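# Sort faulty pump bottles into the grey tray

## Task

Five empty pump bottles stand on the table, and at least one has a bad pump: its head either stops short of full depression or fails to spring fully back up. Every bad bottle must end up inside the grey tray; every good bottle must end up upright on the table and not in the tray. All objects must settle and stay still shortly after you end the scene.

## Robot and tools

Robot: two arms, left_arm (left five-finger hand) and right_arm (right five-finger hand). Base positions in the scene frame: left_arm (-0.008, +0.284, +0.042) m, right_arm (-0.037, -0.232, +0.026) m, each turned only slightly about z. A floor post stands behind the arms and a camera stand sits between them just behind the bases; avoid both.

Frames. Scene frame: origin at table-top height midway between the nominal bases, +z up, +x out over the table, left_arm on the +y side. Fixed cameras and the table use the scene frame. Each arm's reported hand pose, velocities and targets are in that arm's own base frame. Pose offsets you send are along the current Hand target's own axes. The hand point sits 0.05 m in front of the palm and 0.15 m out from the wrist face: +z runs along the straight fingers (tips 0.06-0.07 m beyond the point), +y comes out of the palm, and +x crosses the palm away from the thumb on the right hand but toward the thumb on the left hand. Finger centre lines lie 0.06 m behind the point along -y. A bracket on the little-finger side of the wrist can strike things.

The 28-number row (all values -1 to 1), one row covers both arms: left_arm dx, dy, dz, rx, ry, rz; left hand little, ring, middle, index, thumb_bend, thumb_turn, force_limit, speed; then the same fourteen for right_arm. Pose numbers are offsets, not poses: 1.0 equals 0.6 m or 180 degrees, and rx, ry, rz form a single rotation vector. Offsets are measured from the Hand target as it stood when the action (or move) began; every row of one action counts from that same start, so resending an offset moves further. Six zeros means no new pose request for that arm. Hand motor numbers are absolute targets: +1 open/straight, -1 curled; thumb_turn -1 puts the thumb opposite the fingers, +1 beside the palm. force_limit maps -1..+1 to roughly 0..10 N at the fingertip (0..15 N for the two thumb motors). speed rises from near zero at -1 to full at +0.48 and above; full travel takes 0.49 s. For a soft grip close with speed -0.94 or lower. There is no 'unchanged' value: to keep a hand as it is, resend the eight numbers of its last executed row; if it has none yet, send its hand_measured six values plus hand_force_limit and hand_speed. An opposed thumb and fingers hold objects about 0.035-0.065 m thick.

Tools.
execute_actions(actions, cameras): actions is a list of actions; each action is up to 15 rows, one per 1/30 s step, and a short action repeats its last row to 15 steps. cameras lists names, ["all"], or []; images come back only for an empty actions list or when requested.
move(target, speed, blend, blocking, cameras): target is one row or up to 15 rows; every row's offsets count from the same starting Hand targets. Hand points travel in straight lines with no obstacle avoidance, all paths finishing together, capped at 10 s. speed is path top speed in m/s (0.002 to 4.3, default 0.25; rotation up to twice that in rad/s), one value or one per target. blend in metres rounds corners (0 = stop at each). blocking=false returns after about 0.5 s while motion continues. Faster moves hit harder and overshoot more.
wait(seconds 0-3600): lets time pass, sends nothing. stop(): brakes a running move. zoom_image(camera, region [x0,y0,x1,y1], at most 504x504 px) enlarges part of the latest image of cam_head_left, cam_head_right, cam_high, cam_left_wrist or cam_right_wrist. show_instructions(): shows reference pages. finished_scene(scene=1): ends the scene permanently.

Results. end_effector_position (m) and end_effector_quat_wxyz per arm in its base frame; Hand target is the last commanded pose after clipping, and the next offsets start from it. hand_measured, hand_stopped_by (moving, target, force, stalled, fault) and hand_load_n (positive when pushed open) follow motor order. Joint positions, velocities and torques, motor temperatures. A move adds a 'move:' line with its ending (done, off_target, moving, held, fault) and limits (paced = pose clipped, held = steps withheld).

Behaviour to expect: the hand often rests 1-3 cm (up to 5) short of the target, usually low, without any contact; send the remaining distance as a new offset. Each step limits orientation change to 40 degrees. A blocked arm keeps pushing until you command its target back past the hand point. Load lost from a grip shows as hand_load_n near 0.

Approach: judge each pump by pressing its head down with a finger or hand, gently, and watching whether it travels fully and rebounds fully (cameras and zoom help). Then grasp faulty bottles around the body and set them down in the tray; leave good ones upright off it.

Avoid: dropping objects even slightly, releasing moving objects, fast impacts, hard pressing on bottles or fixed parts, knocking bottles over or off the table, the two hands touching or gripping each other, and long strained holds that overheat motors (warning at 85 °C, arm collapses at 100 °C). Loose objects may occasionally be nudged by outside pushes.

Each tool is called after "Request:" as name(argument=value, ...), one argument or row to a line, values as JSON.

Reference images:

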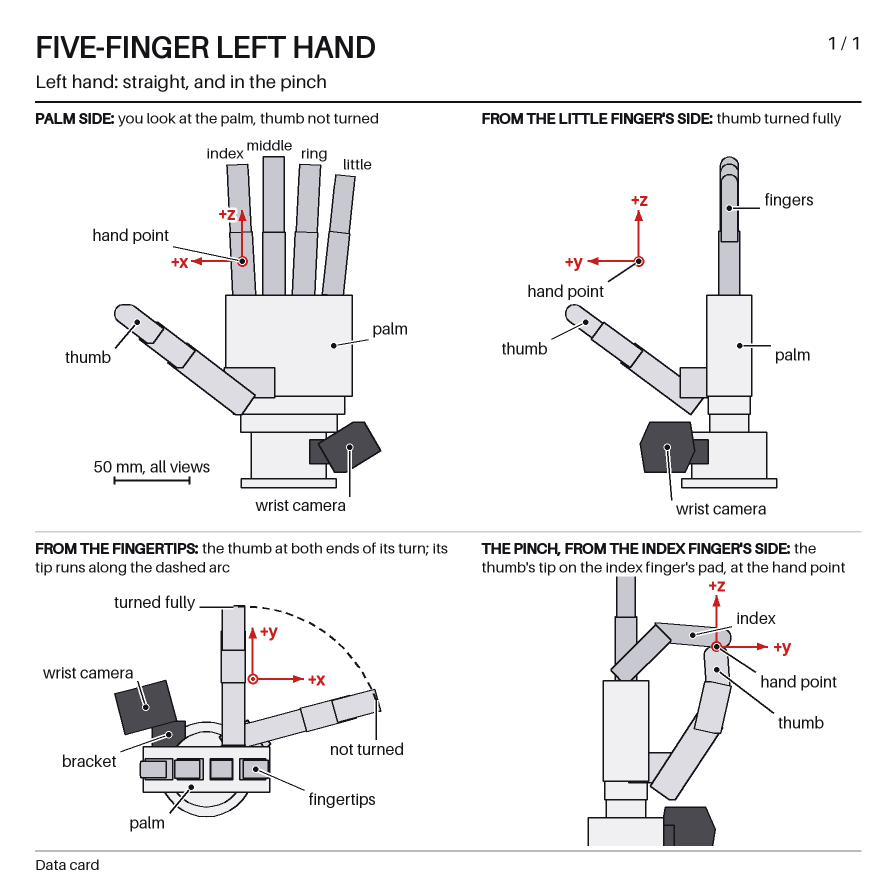

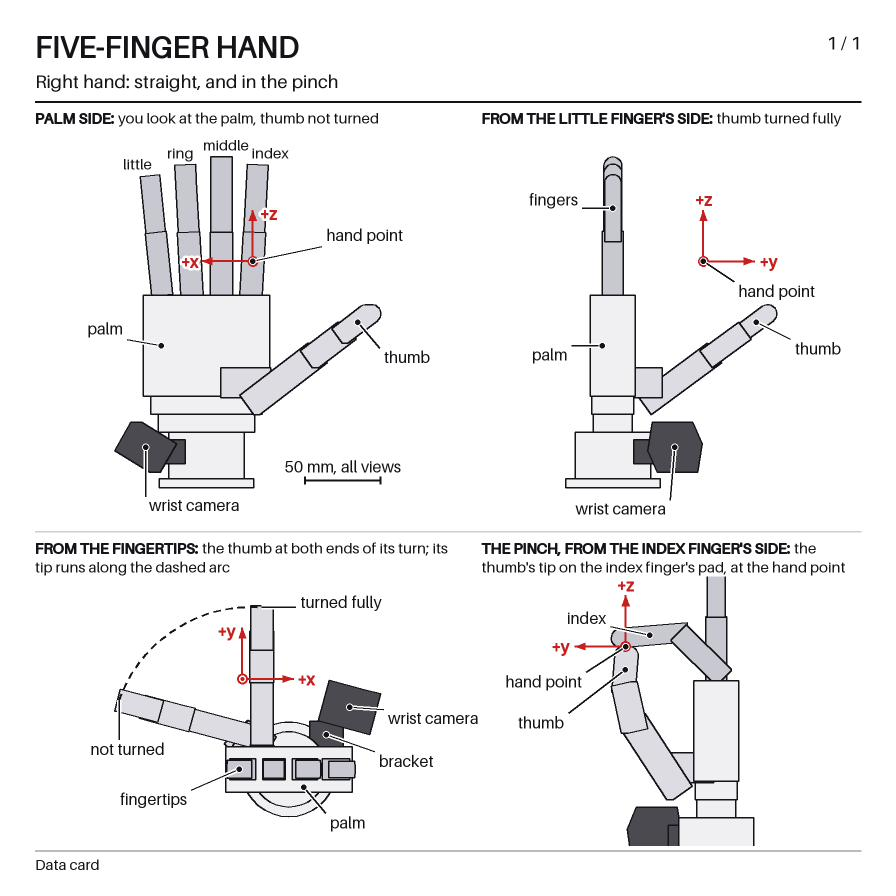

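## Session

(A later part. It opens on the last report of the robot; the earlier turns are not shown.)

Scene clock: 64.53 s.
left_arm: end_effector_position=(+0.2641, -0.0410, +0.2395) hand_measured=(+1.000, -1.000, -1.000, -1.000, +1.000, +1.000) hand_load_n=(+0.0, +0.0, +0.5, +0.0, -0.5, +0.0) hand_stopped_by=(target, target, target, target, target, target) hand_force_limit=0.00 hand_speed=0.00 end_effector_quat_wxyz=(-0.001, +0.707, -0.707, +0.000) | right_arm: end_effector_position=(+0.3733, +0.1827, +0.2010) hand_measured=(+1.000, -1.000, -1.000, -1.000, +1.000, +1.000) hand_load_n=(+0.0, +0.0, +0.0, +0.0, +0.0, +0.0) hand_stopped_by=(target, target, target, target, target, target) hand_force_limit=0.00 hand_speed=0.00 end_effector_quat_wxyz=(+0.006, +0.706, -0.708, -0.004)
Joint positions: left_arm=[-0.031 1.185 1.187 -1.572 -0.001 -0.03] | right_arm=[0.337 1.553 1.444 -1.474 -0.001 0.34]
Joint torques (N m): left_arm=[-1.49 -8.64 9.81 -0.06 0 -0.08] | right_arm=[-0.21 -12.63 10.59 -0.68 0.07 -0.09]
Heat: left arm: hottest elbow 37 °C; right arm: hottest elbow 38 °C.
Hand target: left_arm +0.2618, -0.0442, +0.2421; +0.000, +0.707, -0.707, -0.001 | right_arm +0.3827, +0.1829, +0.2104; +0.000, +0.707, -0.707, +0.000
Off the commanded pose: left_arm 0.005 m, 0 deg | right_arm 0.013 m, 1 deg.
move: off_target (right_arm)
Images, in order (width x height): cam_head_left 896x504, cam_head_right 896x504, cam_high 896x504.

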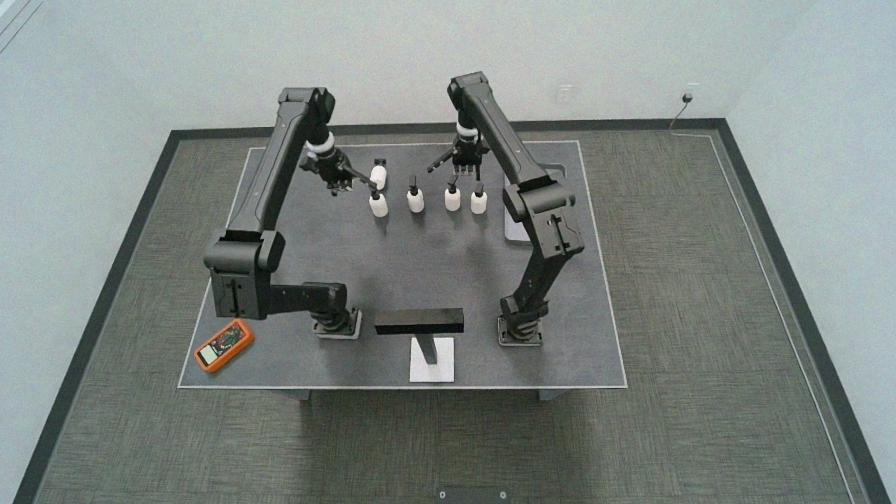

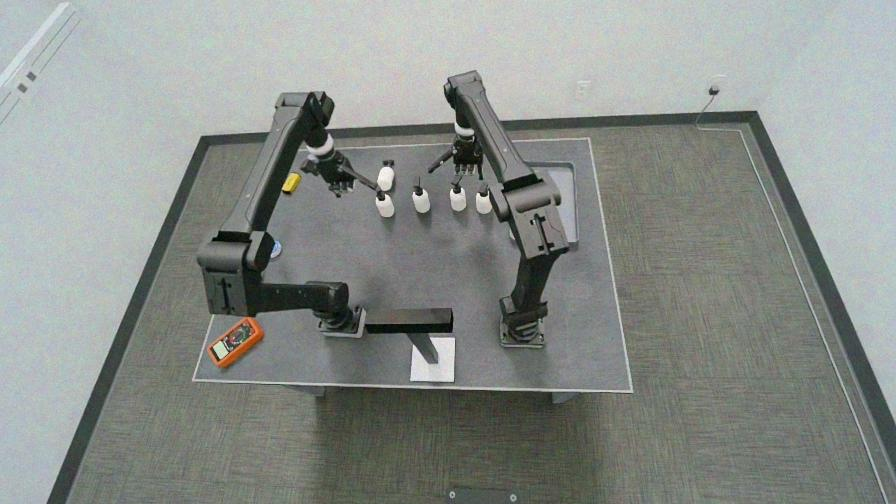

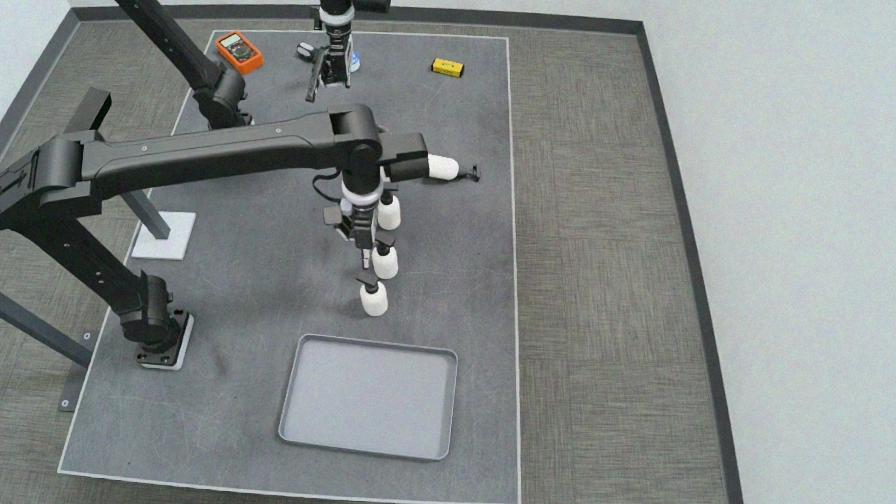

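Request:
wait(
  seconds=2,
  cameras=["cam_high","cam_head_left","cam_head_right"],
)

Request:
zoom_image(
  camera="cam_high",
  region=[320, 180, 420, 330],
)

Request:
zoom_image(
  camera="cam_head_left",
  region=[360, 140, 510, 220],
)

Request:
zoom_image(
  camera="cam_head_right",
  region=[360, 140, 510, 220],
)

Scene clock: 72.33 s.
left_arm: end_effector_position=(+0.2641, -0.0410, +0.2395) hand_measured=(+1.000, -1.000, -1.000, -1.000, +1.000, +1.000) hand_load_n=(+0.0, +0.0, +0.0, +0.0, +0.0, +0.0) hand_stopped_by=(target, target, target, target, target, target) hand_force_limit=0.00 hand_speed=0.00 end_effector_quat_wxyz=(-0.001, +0.707, -0.707, +0.000) | right_arm: end_effector_position=(+0.3733, +0.1827, +0.2010) hand_measured=(+1.000, -1.000, -1.000, -1.000, +1.000, +1.000) hand_load_n=(+0.0, +0.0, +0.0, +0.0, +0.0, +0.0) hand_stopped_by=(target, target, target, target, target, target) hand_force_limit=0.00 hand_speed=0.00 end_effector_quat_wxyz=(+0.006, +0.706, -0.708, -0.004)
Joint positions: left_arm=[-0.031 1.185 1.187 -1.572 -0.001 -0.03] | right_arm=[0.337 1.553 1.444 -1.474 -0.001 0.34]
Joint torques (N m): left_arm=[-1.55 -8.7 9.8 -0.05 0 -0.08] | right_arm=[-0.26 -12.69 10.58 -0.69 0.07 -0.08]
Heat: left arm: hottest elbow 37 °C; right arm: hottest elbow 38 °C.
Hand target: left_arm +0.2618, -0.0442, +0.2421; +0.000, +0.707, -0.707, -0.001 | right_arm +0.3827, +0.1829, +0.2104; +0.000, +0.707, -0.707, +0.000
Off the commanded pose: left_arm 0.005 m, 0 deg | right_arm 0.013 m, 1 deg.
wait: 2.00 s; at rest from the start
Images, in order (width x height): cam_head_left 896x504, cam_head_right 896x504, cam_high 896x504.

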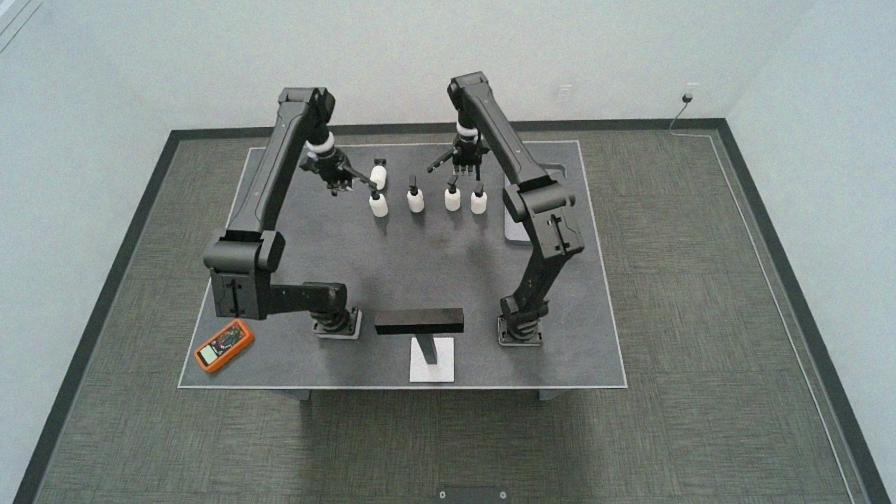

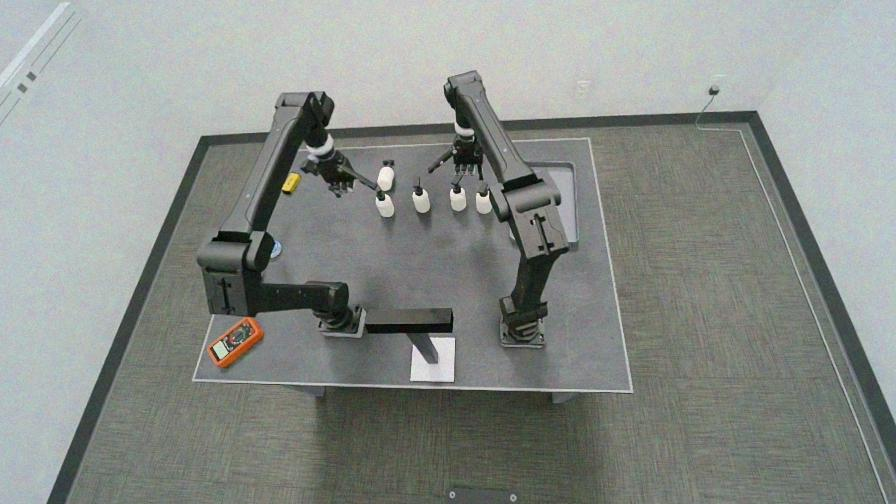

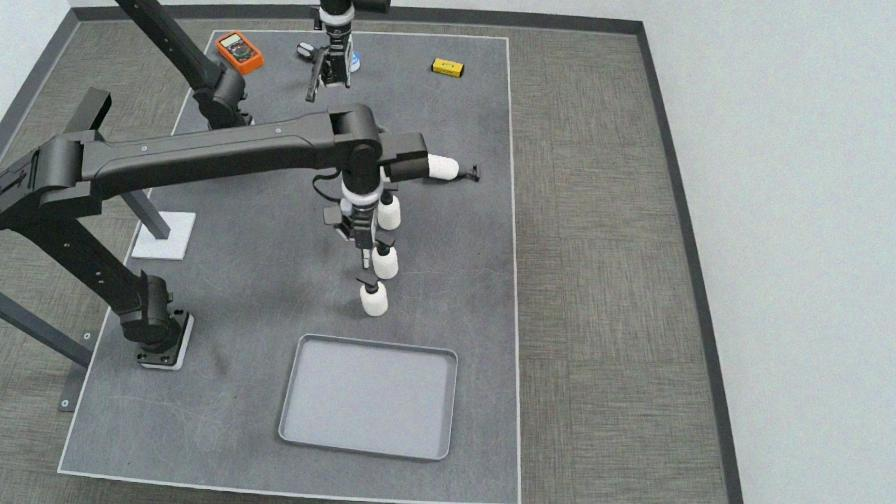

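Scaled by 3.360 from the camera's image (finer frame: 1280x720).

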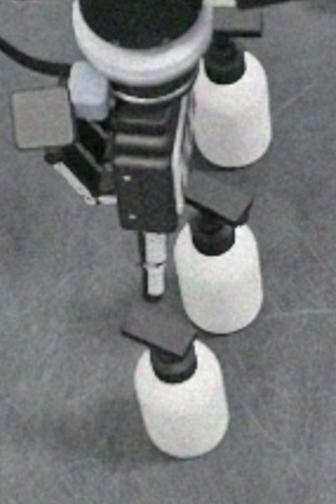

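Scaled by 3.360 from the camera's image (finer frame: 1280x720).

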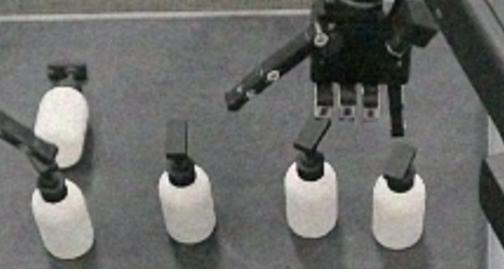

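Scaled by 3.360 from the camera's image (finer frame: 1280x720).

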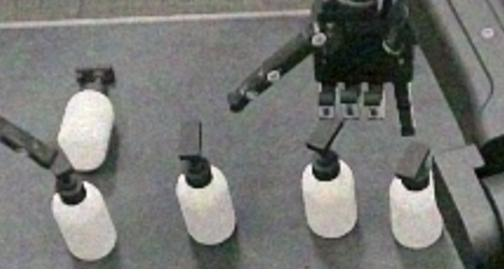

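Request:
move(
  target=[0,0,0,0,0,0,1,-1,-1,-1,1,1,0,0, -0.1467,-0.026,0,0,0,0,1,-1,-1,-1,1,1,0,0],
  cameras=["cam_high","cam_head_left"],
  speed=0.15,
)

Request:
zoom_image(
  camera="cam_high",
  region=[330, 200, 430, 290],
)

Request:
zoom_image(
  camera="cam_head_left",
  region=[400, 150, 500, 220],
)

Scene clock: 80.50 s.
left_arm: end_effector_position=(+0.2641, -0.0410, +0.2395) hand_measured=(+1.000, -1.000, -1.000, -1.000, +1.000, +1.000) hand_load_n=(+0.0, +0.0, +0.0, +0.0, -0.5, +0.0) hand_stopped_by=(target, target, target, target, target, target) hand_force_limit=0.00 hand_speed=0.00 end_effector_quat_wxyz=(-0.001, +0.707, -0.707, +0.000) | right_arm: end_effector_position=(+0.3923, +0.2624, +0.2053) hand_measured=(+1.000, -1.000, -1.000, -1.000, +1.000, +1.000) hand_load_n=(+0.0, +0.0, +0.0, +0.0, +0.0, +0.0) hand_stopped_by=(target, target, target, target, target, target) hand_force_limit=0.00 hand_speed=0.00 end_effector_quat_wxyz=(+0.002, +0.707, -0.708, -0.001)
Joint positions: left_arm=[-0.031 1.185 1.187 -1.572 -0.001 -0.03] | right_arm=[0.473 1.674 1.603 -1.504 -0.001 0.474]
Joint torques (N m): left_arm=[-1.55 -8.64 9.8 -0.05 0 -0.08] | right_arm=[1.2 -13.98 10.63 -0.64 0.05 0.09]
Heat: left arm: hottest elbow 37 °C; right arm: hottest elbow 39 °C.
Hand target: left_arm +0.2618, -0.0442, +0.2421; +0.000, +0.707, -0.707, -0.001 | right_arm +0.3983, +0.2708, +0.2103; +0.000, +0.707, -0.707, +0.000
Off the commanded pose: left_arm 0.005 m, 0 deg | right_arm 0.012 m, 0 deg.
move: off_target (right_arm)
Images, in order (width x height): cam_head_left 896x504, cam_high 896x504.

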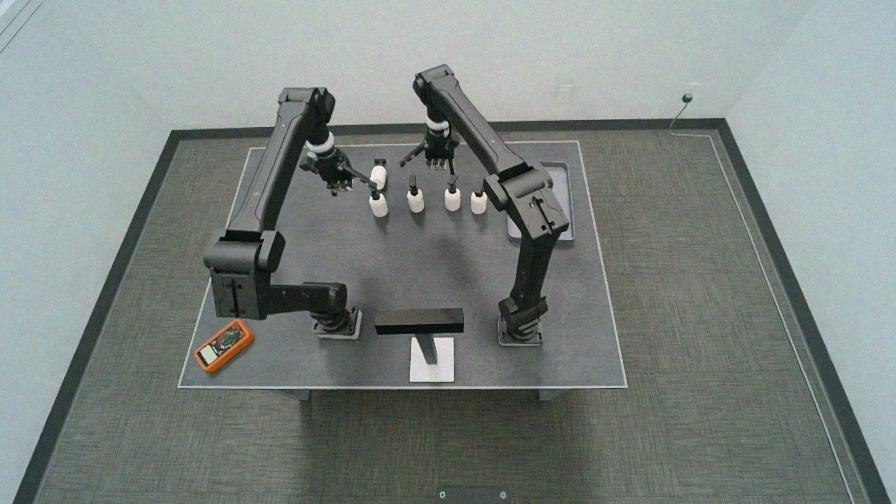

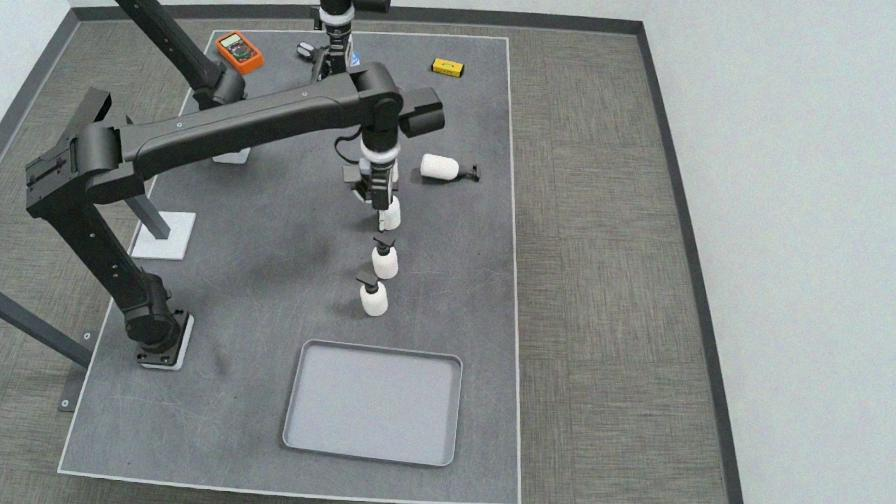

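Scaled by 5.040 from the camera's image (finer frame: 1280x720).

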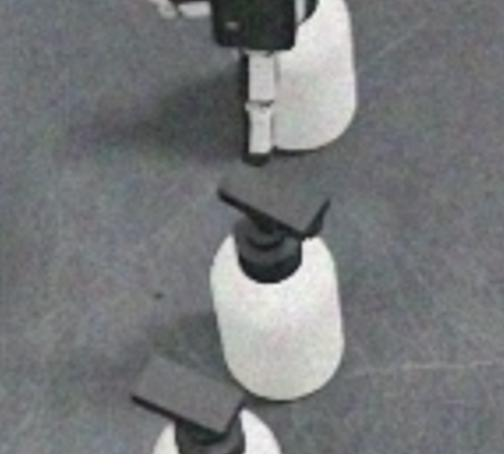

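Scaled by 5.040 from the camera's image (finer frame: 1280x720).

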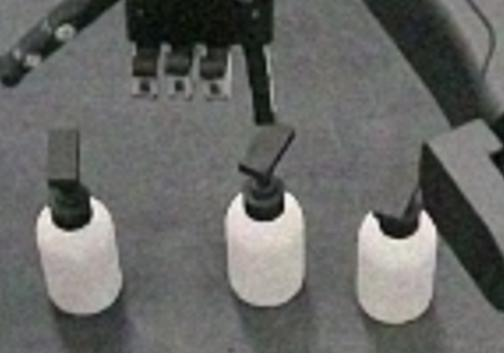

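Request:
move(
  target=[0,0,0,0,0,0,1,-1,-1,-1,1,1,0,0, 0,0.003,0.0955,0,0,0,1,-1,-1,-1,1,1,0,0],
  cameras=[],
  speed=0.06,
)

Request:
move(
  target=[0,0,0,0,0,0,1,-1,-1,-1,1,1,0,0, 0,0,0.0133,0,0,0,1,-1,-1,-1,1,1,0,0],
  cameras=["cam_high","cam_head_left"],
  speed=0.04,
)

Request:
zoom_image(
  camera="cam_high",
  region=[330, 200, 430, 290],
)

Request:
zoom_image(
  camera="cam_head_left",
  region=[400, 150, 500, 220],
)

Scene clock: 84.30 s.
left_arm: end_effector_position=(+0.2641, -0.0410, +0.2395) hand_measured=(+1.000, -1.000, -1.000, -1.000, +1.000, +1.000) hand_load_n=(+0.0, +0.0, +0.0, +0.0, +0.0, +0.0) hand_stopped_by=(target, target, target, target, target, target) hand_force_limit=0.00 hand_speed=0.00 end_effector_quat_wxyz=(-0.001, +0.707, -0.707, +0.000) | right_arm: end_effector_position=(+0.3956, +0.2640, +0.1684) hand_measured=(+1.000, -1.000, -1.000, -1.000, +1.000, +1.000) hand_load_n=(-0.5, +0.0, +0.0, +0.5, +0.0, +0.0) hand_stopped_by=(target, target, target, target, target, target) hand_force_limit=0.00 hand_speed=0.00 end_effector_quat_wxyz=(-0.007, +0.706, -0.708, +0.002)
Joint positions: left_arm=[-0.031 1.185 1.187 -1.572 -0.001 -0.03] | right_arm=[0.473 1.681 1.517 -1.392 0 0.477]
Joint torques (N m): left_arm=[-1.55 -8.64 9.8 -0.05 0 -0.08] | right_arm=[1.26 -13.39 7.13 0.75 0.03 0.06]
Heat: left arm: hottest elbow 37 °C; right arm: hottest elbow 39 °C.
Hand target: left_arm +0.2618, -0.0442, +0.2421; +0.000, +0.707, -0.707, -0.001 | right_arm +0.3966, +0.2708, +0.1532; +0.000, +0.707, -0.707, +0.000
Off the commanded pose: left_arm 0.005 m, 0 deg | right_arm 0.017 m, 1 deg.
move: off_target (right_arm)

Scene clock: 84.93 s.
left_arm: end_effector_position=(+0.2641, -0.0410, +0.2395) hand_measured=(+1.000, -1.000, -1.000, -1.000, +1.000, +1.000) hand_load_n=(+0.0, +0.0, +0.0, +0.0, +0.0, +0.0) hand_stopped_by=(target, target, target, target, target, target) hand_force_limit=0.00 hand_speed=0.00 end_effector_quat_wxyz=(-0.001, +0.707, -0.707, +0.000) | right_arm: end_effector_position=(+0.3960, +0.2641, +0.1633) hand_measured=(+1.000, -1.000, -1.000, -1.000, +1.000, +1.000) hand_load_n=(-0.5, +0.5, +0.0, +0.0, +0.0, +0.0) hand_stopped_by=(target, target, target, target, target, target) hand_force_limit=0.00 hand_speed=0.00 end_effector_quat_wxyz=(-0.009, +0.705, -0.709, +0.003)
Joint positions: left_arm=[-0.031 1.185 1.187 -1.572 -0.001 -0.03] | right_arm=[0.473 1.681 1.504 -1.374 0 0.478]
Joint torques (N m): left_arm=[-1.55 -8.64 9.8 -0.05 0 -0.08] | right_arm=[1.32 -12.98 6.89 0.87 0.01 0.06]
Heat: left arm: hottest elbow 37 °C; right arm: hottest elbow 39 °C.
Hand target: left_arm +0.2618, -0.0442, +0.2421; +0.000, +0.707, -0.707, -0.001 | right_arm +0.3966, +0.2708, +0.1451; +0.000, +0.707, -0.707, +0.000
Off the commanded pose: left_arm 0.005 m, 0 deg | right_arm 0.019 m, 1 deg.
move: off_target (right_arm)
Images, in order (width x height): cam_head_left 896x504, cam_high 896x504.

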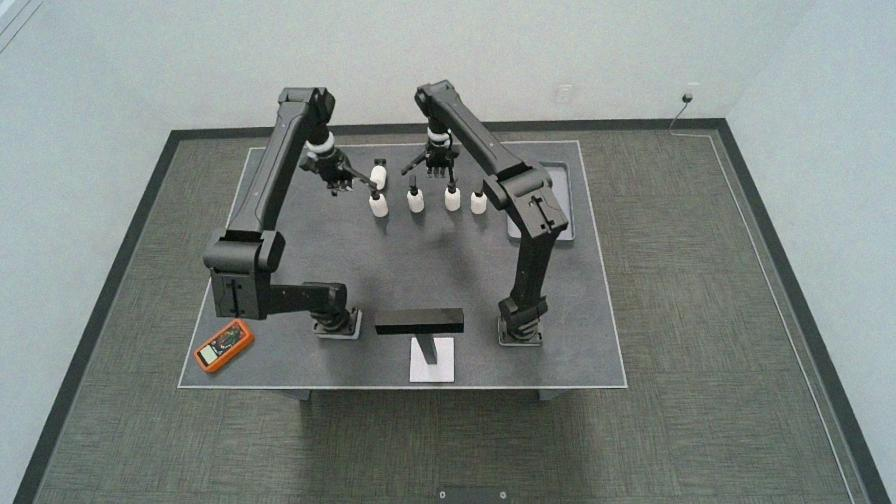

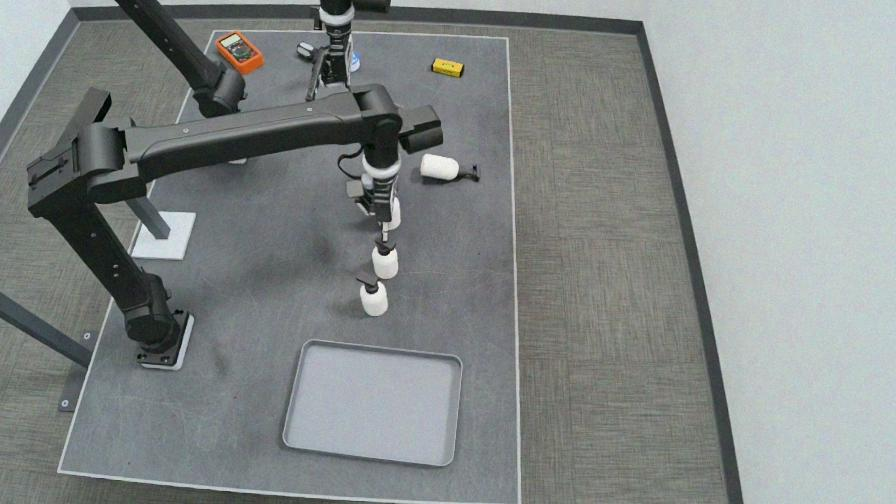

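Scaled by 5.040 from the camera's image (finer frame: 1280x720).

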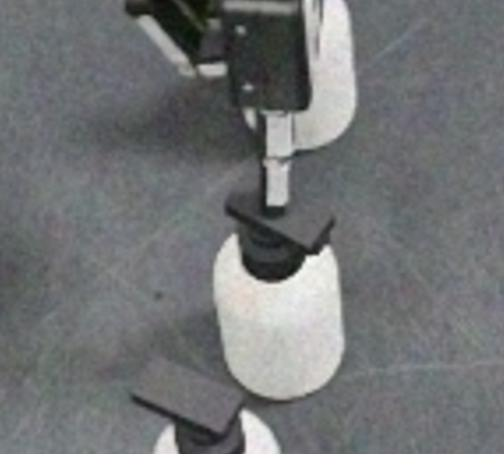

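Scaled by 5.040 from the camera's image (finer frame: 1280x720).

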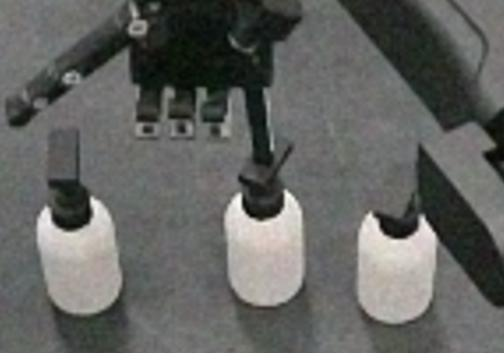

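Request:
move(
  target=[0,0,0,0,0,0,1,-1,-1,-1,1,1,0,0, 0,0,0.0133,0,0,0,1,-1,-1,-1,1,1,0,0],
  cameras=["cam_high","cam_head_left"],
  speed=0.04,
)

Request:
zoom_image(
  camera="cam_high",
  region=[330, 200, 430, 290],
)

Request:
zoom_image(
  camera="cam_head_left",
  region=[400, 150, 500, 220],
)

Scene clock: 86.73 s.
left_arm: end_effector_position=(+0.2641, -0.0410, +0.2395) hand_measured=(+1.000, -1.000, -1.000, -1.000, +1.000, +1.000) hand_load_n=(+0.0, +0.0, +0.0, +0.0, +0.0, +0.0) hand_stopped_by=(target, target, target, target, target, target) hand_force_limit=0.00 hand_speed=0.00 end_effector_quat_wxyz=(-0.001, +0.707, -0.707, +0.000) | right_arm: end_effector_position=(+0.3998, +0.2657, +0.1623) hand_measured=(+1.000, -1.000, -1.000, -1.000, +1.000, +1.000) hand_load_n=(-1.0, +0.0, +0.0, +0.5, +0.0, +0.0) hand_stopped_by=(target, target, target, target, target, target) hand_force_limit=0.00 hand_speed=0.00 end_effector_quat_wxyz=(-0.016, +0.705, -0.709, +0.006)
Joint positions: left_arm=[-0.031 1.185 1.187 -1.572 -0.001 -0.03] | right_arm=[0.473 1.681 1.503 -1.358 0.002 0.478]
Joint torques (N m): left_arm=[-1.49 -8.64 9.8 -0.03 0 -0.08] | right_arm=[1.26 -12.75 5.81 1.01 -0.05 0.06]
Heat: left arm: hottest elbow 37 °C; right arm: hottest elbow 39 °C.
Hand target: left_arm +0.2618, -0.0442, +0.2421; +0.000, +0.707, -0.707, -0.001 | right_arm +0.3966, +0.2708, +0.1372; +0.000, +0.707, -0.707, +0.000
Off the commanded pose: left_arm 0.005 m, 0 deg | right_arm 0.026 m, 2 deg.
move: off_target (right_arm)
Images, in order (width x height): cam_head_left 896x504, cam_high 896x504.

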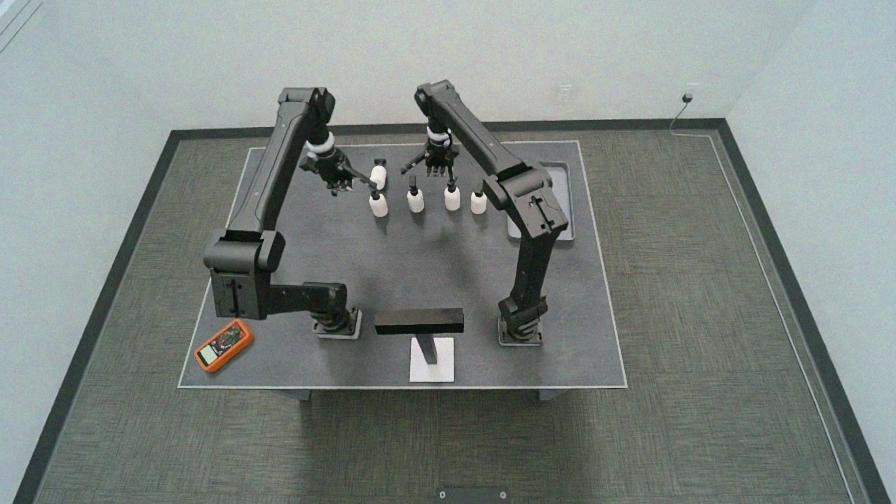

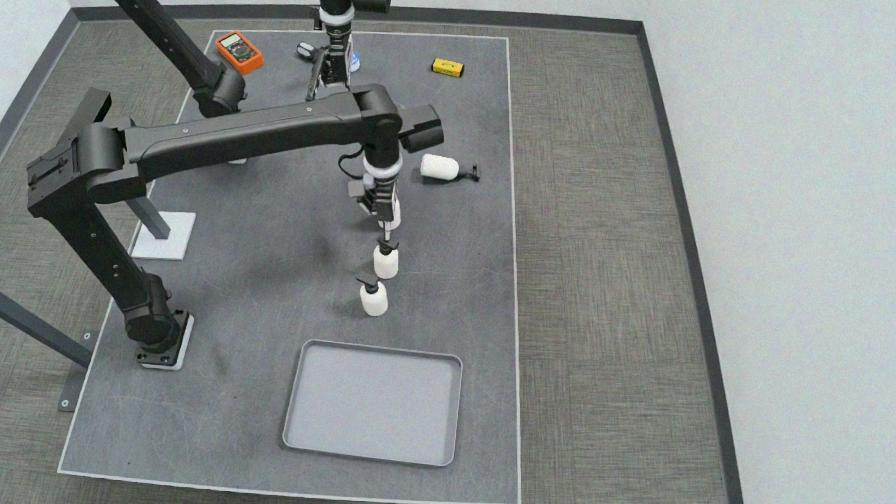

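Scaled by 5.040 from the camera's image (finer frame: 1280x720).

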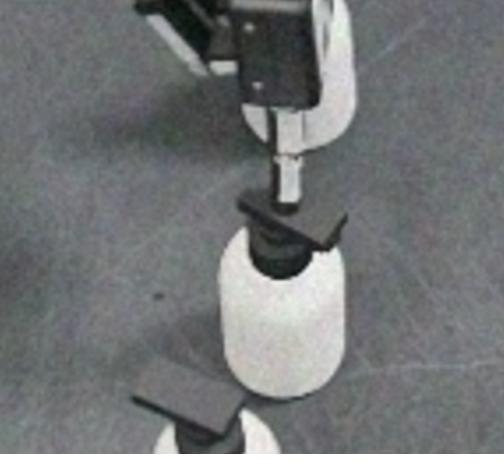

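Scaled by 5.040 from the camera's image (finer frame: 1280x720).

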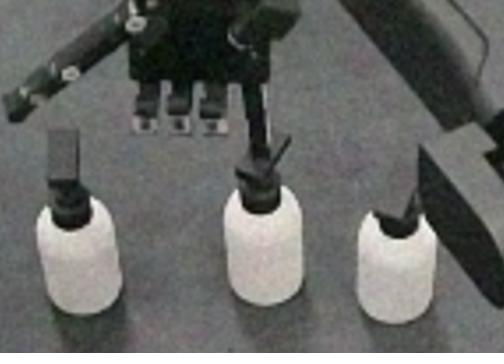

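Request:
move(
  target=[0,0,0,0,0,0,1,-1,-1,-1,1,1,0,0, 0,-0.006,-0.133,0,0,0,1,-1,-1,-1,1,1,0,0],
  cameras=["cam_high","cam_head_left"],
  speed=0.1,
)

Request:
zoom_image(
  camera="cam_high",
  region=[330, 200, 430, 290],
)

Request:
zoom_image(
  camera="cam_head_left",
  region=[400, 150, 500, 220],
)

Scene clock: 89.47 s.
left_arm: end_effector_position=(+0.2641, -0.0410, +0.2395) hand_measured=(+1.000, -1.000, -1.000, -1.000, +1.000, +1.000) hand_load_n=(+0.0, +0.0, +0.5, +0.5, +0.0, +0.0) hand_stopped_by=(target, target, target, target, target, target) hand_force_limit=0.00 hand_speed=0.00 end_effector_quat_wxyz=(-0.001, +0.707, -0.707, +0.000) | right_arm: end_effector_position=(+0.3946, +0.2630, +0.2093) hand_measured=(+1.000, -1.000, -1.000, -1.000, +1.000, +1.000) hand_load_n=(+0.0, +0.0, +0.0, +0.0, +0.0, +0.0) hand_stopped_by=(target, target, target, target, target, target) hand_force_limit=0.00 hand_speed=0.00 end_effector_quat_wxyz=(+0.005, +0.705, -0.709, -0.001)
Joint positions: left_arm=[-0.031 1.185 1.187 -1.572 -0.001 -0.03] | right_arm=[0.473 1.683 1.625 -1.523 0.002 0.478]
Joint torques (N m): left_arm=[-1.55 -8.7 9.8 -0.05 0 -0.08] | right_arm=[1.03 -14.51 10.65 -0.62 -0.07 0.03]
Heat: left arm: hottest elbow 37 °C; right arm: hottest elbow 39 °C.
Hand target: left_arm +0.2618, -0.0442, +0.2421; +0.000, +0.707, -0.707, -0.001 | right_arm +0.4002, +0.2708, +0.2170; +0.000, +0.707, -0.707, +0.000
Off the commanded pose: left_arm 0.005 m, 0 deg | right_arm 0.012 m, 1 deg.
move: off_target (right_arm)
Images, in order (width x height): cam_head_left 896x504, cam_high 896x504.

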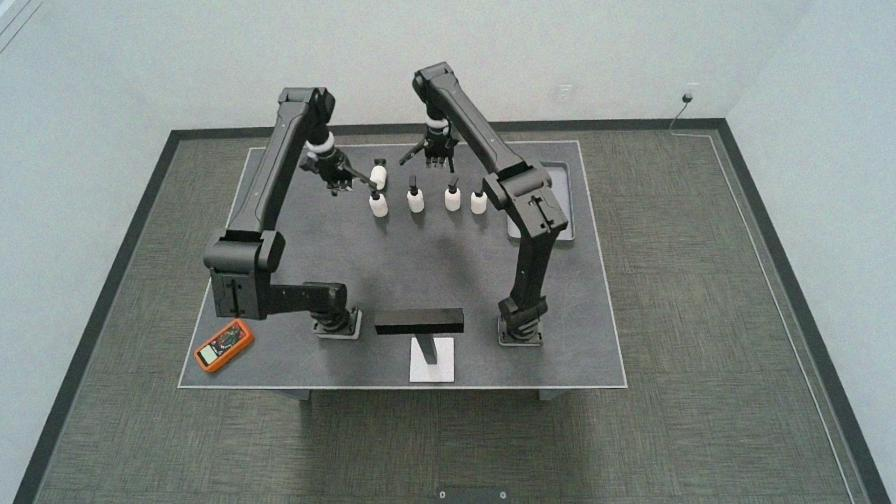

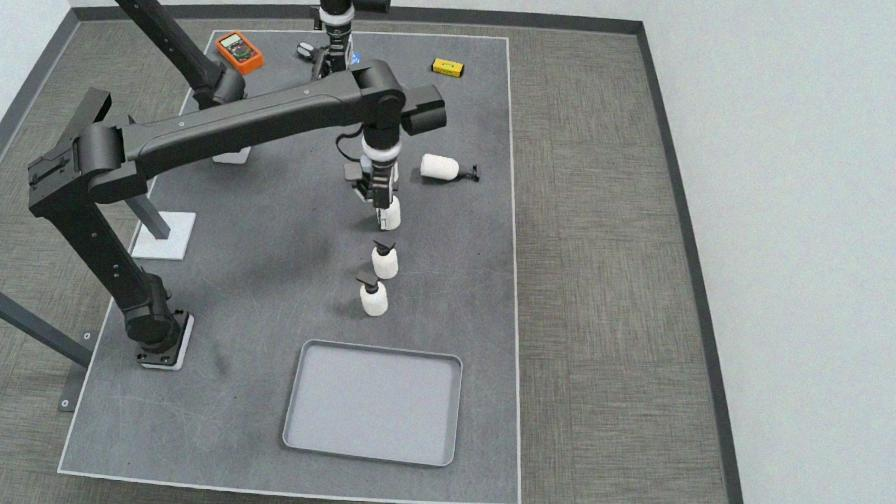

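Scaled by 5.040 from the camera's image (finer frame: 1280x720).

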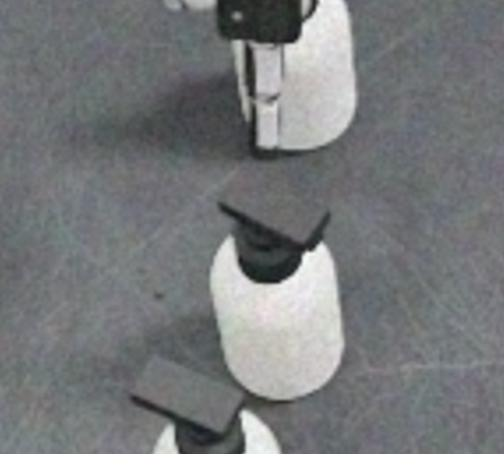

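Scaled by 5.040 from the camera's image (finer frame: 1280x720).

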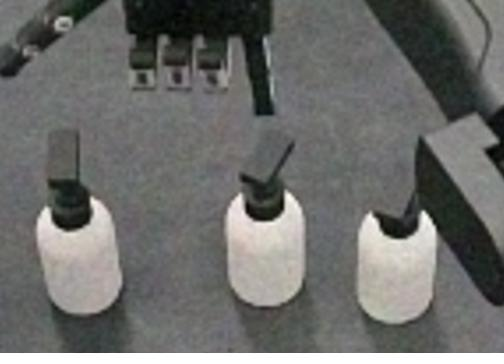

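Request:
wait(
  seconds=2,
  cameras=["cam_high","cam_head_left"],
)

Request:
zoom_image(
  camera="cam_high",
  region=[330, 200, 430, 290],
)

Request:
zoom_image(
  camera="cam_head_left",
  region=[400, 150, 500, 220],
)

Scene clock: 92.37 s.
left_arm: end_effector_position=(+0.2641, -0.0410, +0.2395) hand_measured=(+1.000, -1.000, -1.000, -1.000, +1.000, +1.000) hand_load_n=(+0.5, +0.0, +0.0, +0.0, +0.0, +0.0) hand_stopped_by=(target, target, target, target, target, target) hand_force_limit=0.00 hand_speed=0.00 end_effector_quat_wxyz=(-0.001, +0.707, -0.707, +0.000) | right_arm: end_effector_position=(+0.3945, +0.2630, +0.2094) hand_measured=(+1.000, -1.000, -1.000, -1.000, +1.000, +1.000) hand_load_n=(+0.0, +0.0, +0.0, +0.0, -0.5, +0.0) hand_stopped_by=(target, target, target, target, target, target) hand_force_limit=0.00 hand_speed=0.00 end_effector_quat_wxyz=(+0.005, +0.705, -0.709, -0.001)
Joint positions: left_arm=[-0.031 1.185 1.187 -1.572 -0.001 -0.03] | right_arm=[0.473 1.683 1.625 -1.523 0.002 0.478]
Joint torques (N m): left_arm=[-1.55 -8.64 9.8 -0.05 0 -0.08] | right_arm=[0.97 -14.56 10.65 -0.66 -0.07 0.03]
Heat: left arm: hottest elbow 37 °C; right arm: hottest elbow 40 °C.
Hand target: left_arm +0.2618, -0.0442, +0.2421; +0.000, +0.707, -0.707, -0.001 | right_arm +0.4001, +0.2708, +0.2170; +0.000, +0.707, -0.707, +0.000
Off the commanded pose: left_arm 0.005 m, 0 deg | right_arm 0.012 m, 1 deg.
wait: 2.00 s; at rest from the start
Images, in order (width x height): cam_head_left 896x504, cam_high 896x504.

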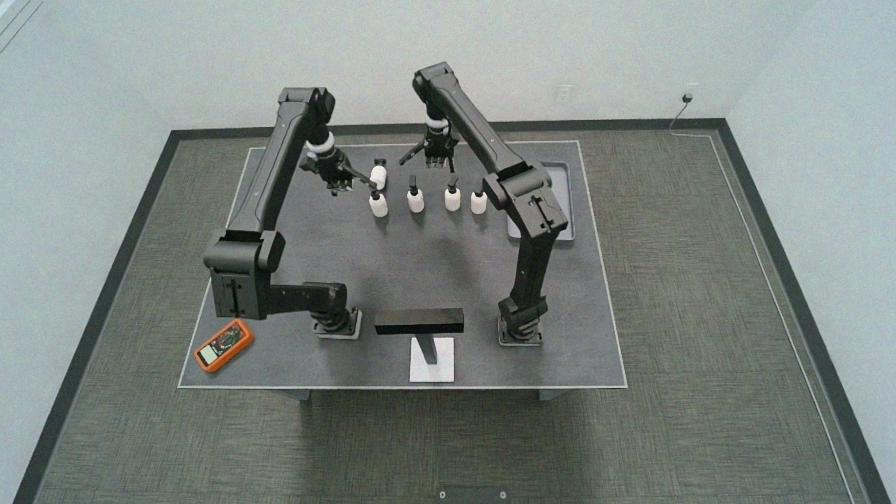

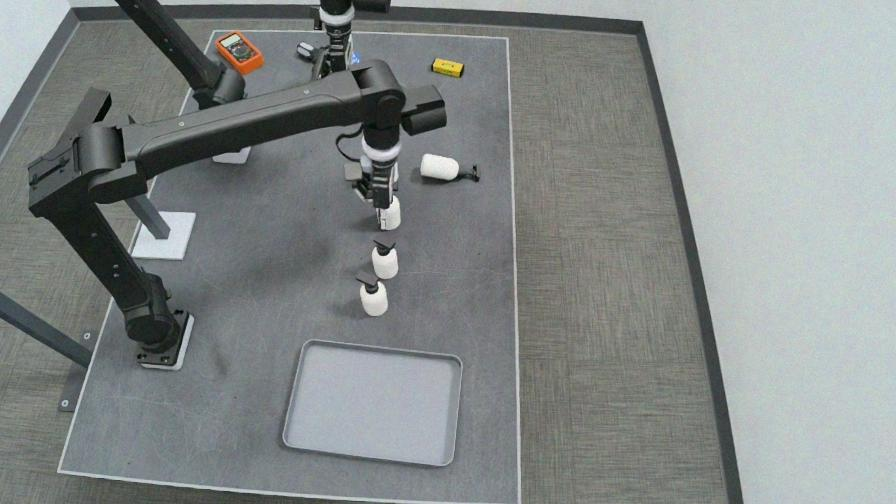

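Scaled by 5.040 from the camera's image (finer frame: 1280x720).

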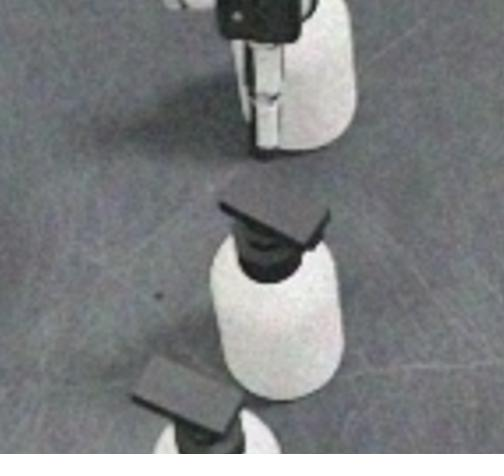

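Scaled by 5.040 from the camera's image (finer frame: 1280x720).

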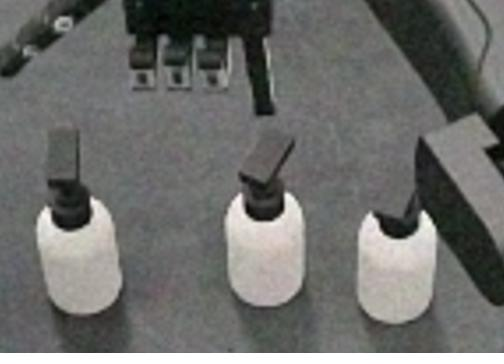

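Request:
move(
  target=[0,0,0,0,0,0,1,-1,-1,-1,1,1,0,0, 0.25,0.167,-0.05,0,0,0,1,-1,-1,-1,1,1,0,0],
  cameras=["cam_high","cam_head_left"],
  speed=0.2,
)

Request:
zoom_image(
  camera="cam_high",
  region=[330, 200, 430, 330],
)

Scene clock: 97.70 s.
left_arm: end_effector_position=(+0.2641, -0.0410, +0.2395) hand_measured=(+1.000, -1.000, -1.000, -1.000, +1.000, +1.000) hand_load_n=(+0.0, +0.0, +0.5, +0.0, +0.0, +0.0) hand_stopped_by=(target, target, target, target, target, target) hand_force_limit=0.00 hand_speed=0.00 end_effector_quat_wxyz=(-0.001, +0.707, -0.707, +0.000) | right_arm: end_effector_position=(+0.3032, +0.1263, +0.2421) hand_measured=(+1.000, -1.000, -1.000, -1.000, +1.000, +1.000) hand_load_n=(+0.0, +0.0, +0.0, +0.0, +0.0, +0.0) hand_stopped_by=(target, target, target, target, target, target) hand_force_limit=0.00 hand_speed=0.00 end_effector_quat_wxyz=(+0.000, +0.709, -0.705, +0.001)
Joint positions: left_arm=[-0.031 1.185 1.187 -1.572 -0.001 -0.03] | right_arm=[0.26 1.32 1.31 -1.559 0.002 0.255]
Joint torques (N m): left_arm=[-1.55 -8.7 9.8 -0.03 0 -0.08] | right_arm=[-0.97 -10.58 7.82 -0.66 -0.06 -0.09]
Heat: left arm: hottest elbow 37 °C; right arm: hottest elbow 40 °C.
Hand target: left_arm +0.2618, -0.0442, +0.2421; +0.000, +0.707, -0.707, -0.001 | right_arm +0.2999, +0.1208, +0.2469; +0.000, +0.707, -0.707, +0.000
Off the commanded pose: left_arm 0.005 m, 0 deg | right_arm 0.008 m, 0 deg.
move: done
Images, in order (width x height): cam_head_left 896x504, cam_high 896x504.

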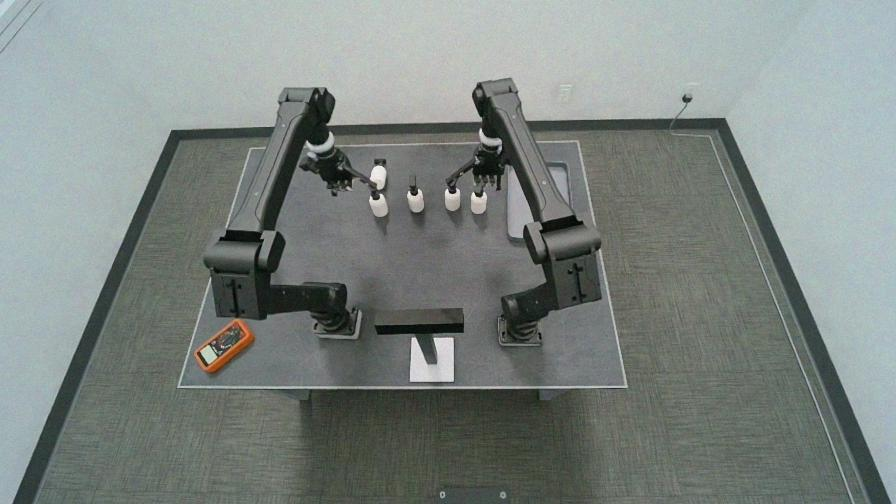

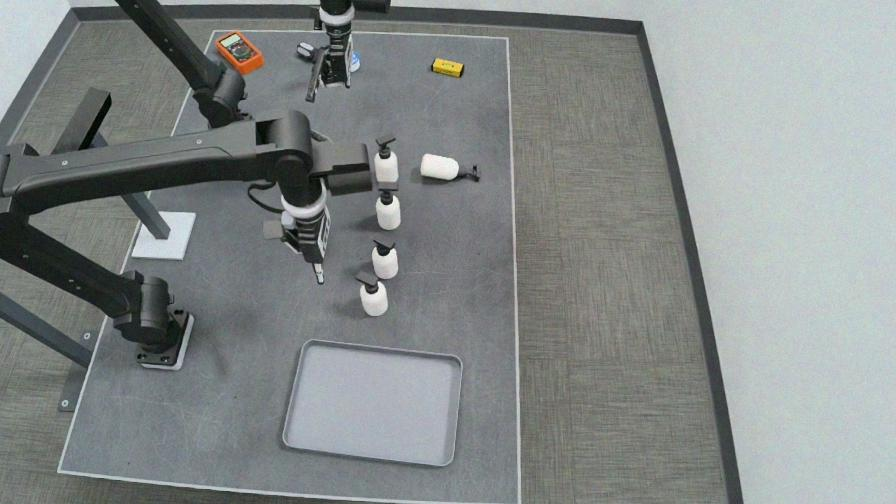

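Scaled by 3.877 from the camera's image (finer frame: 1280x720).

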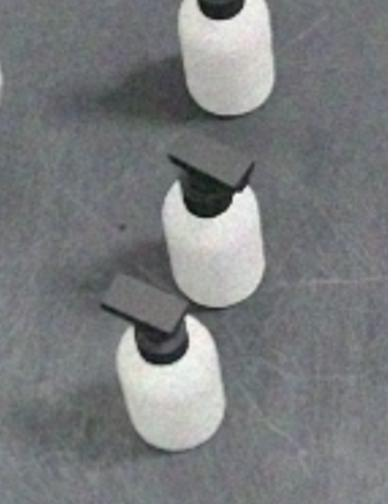

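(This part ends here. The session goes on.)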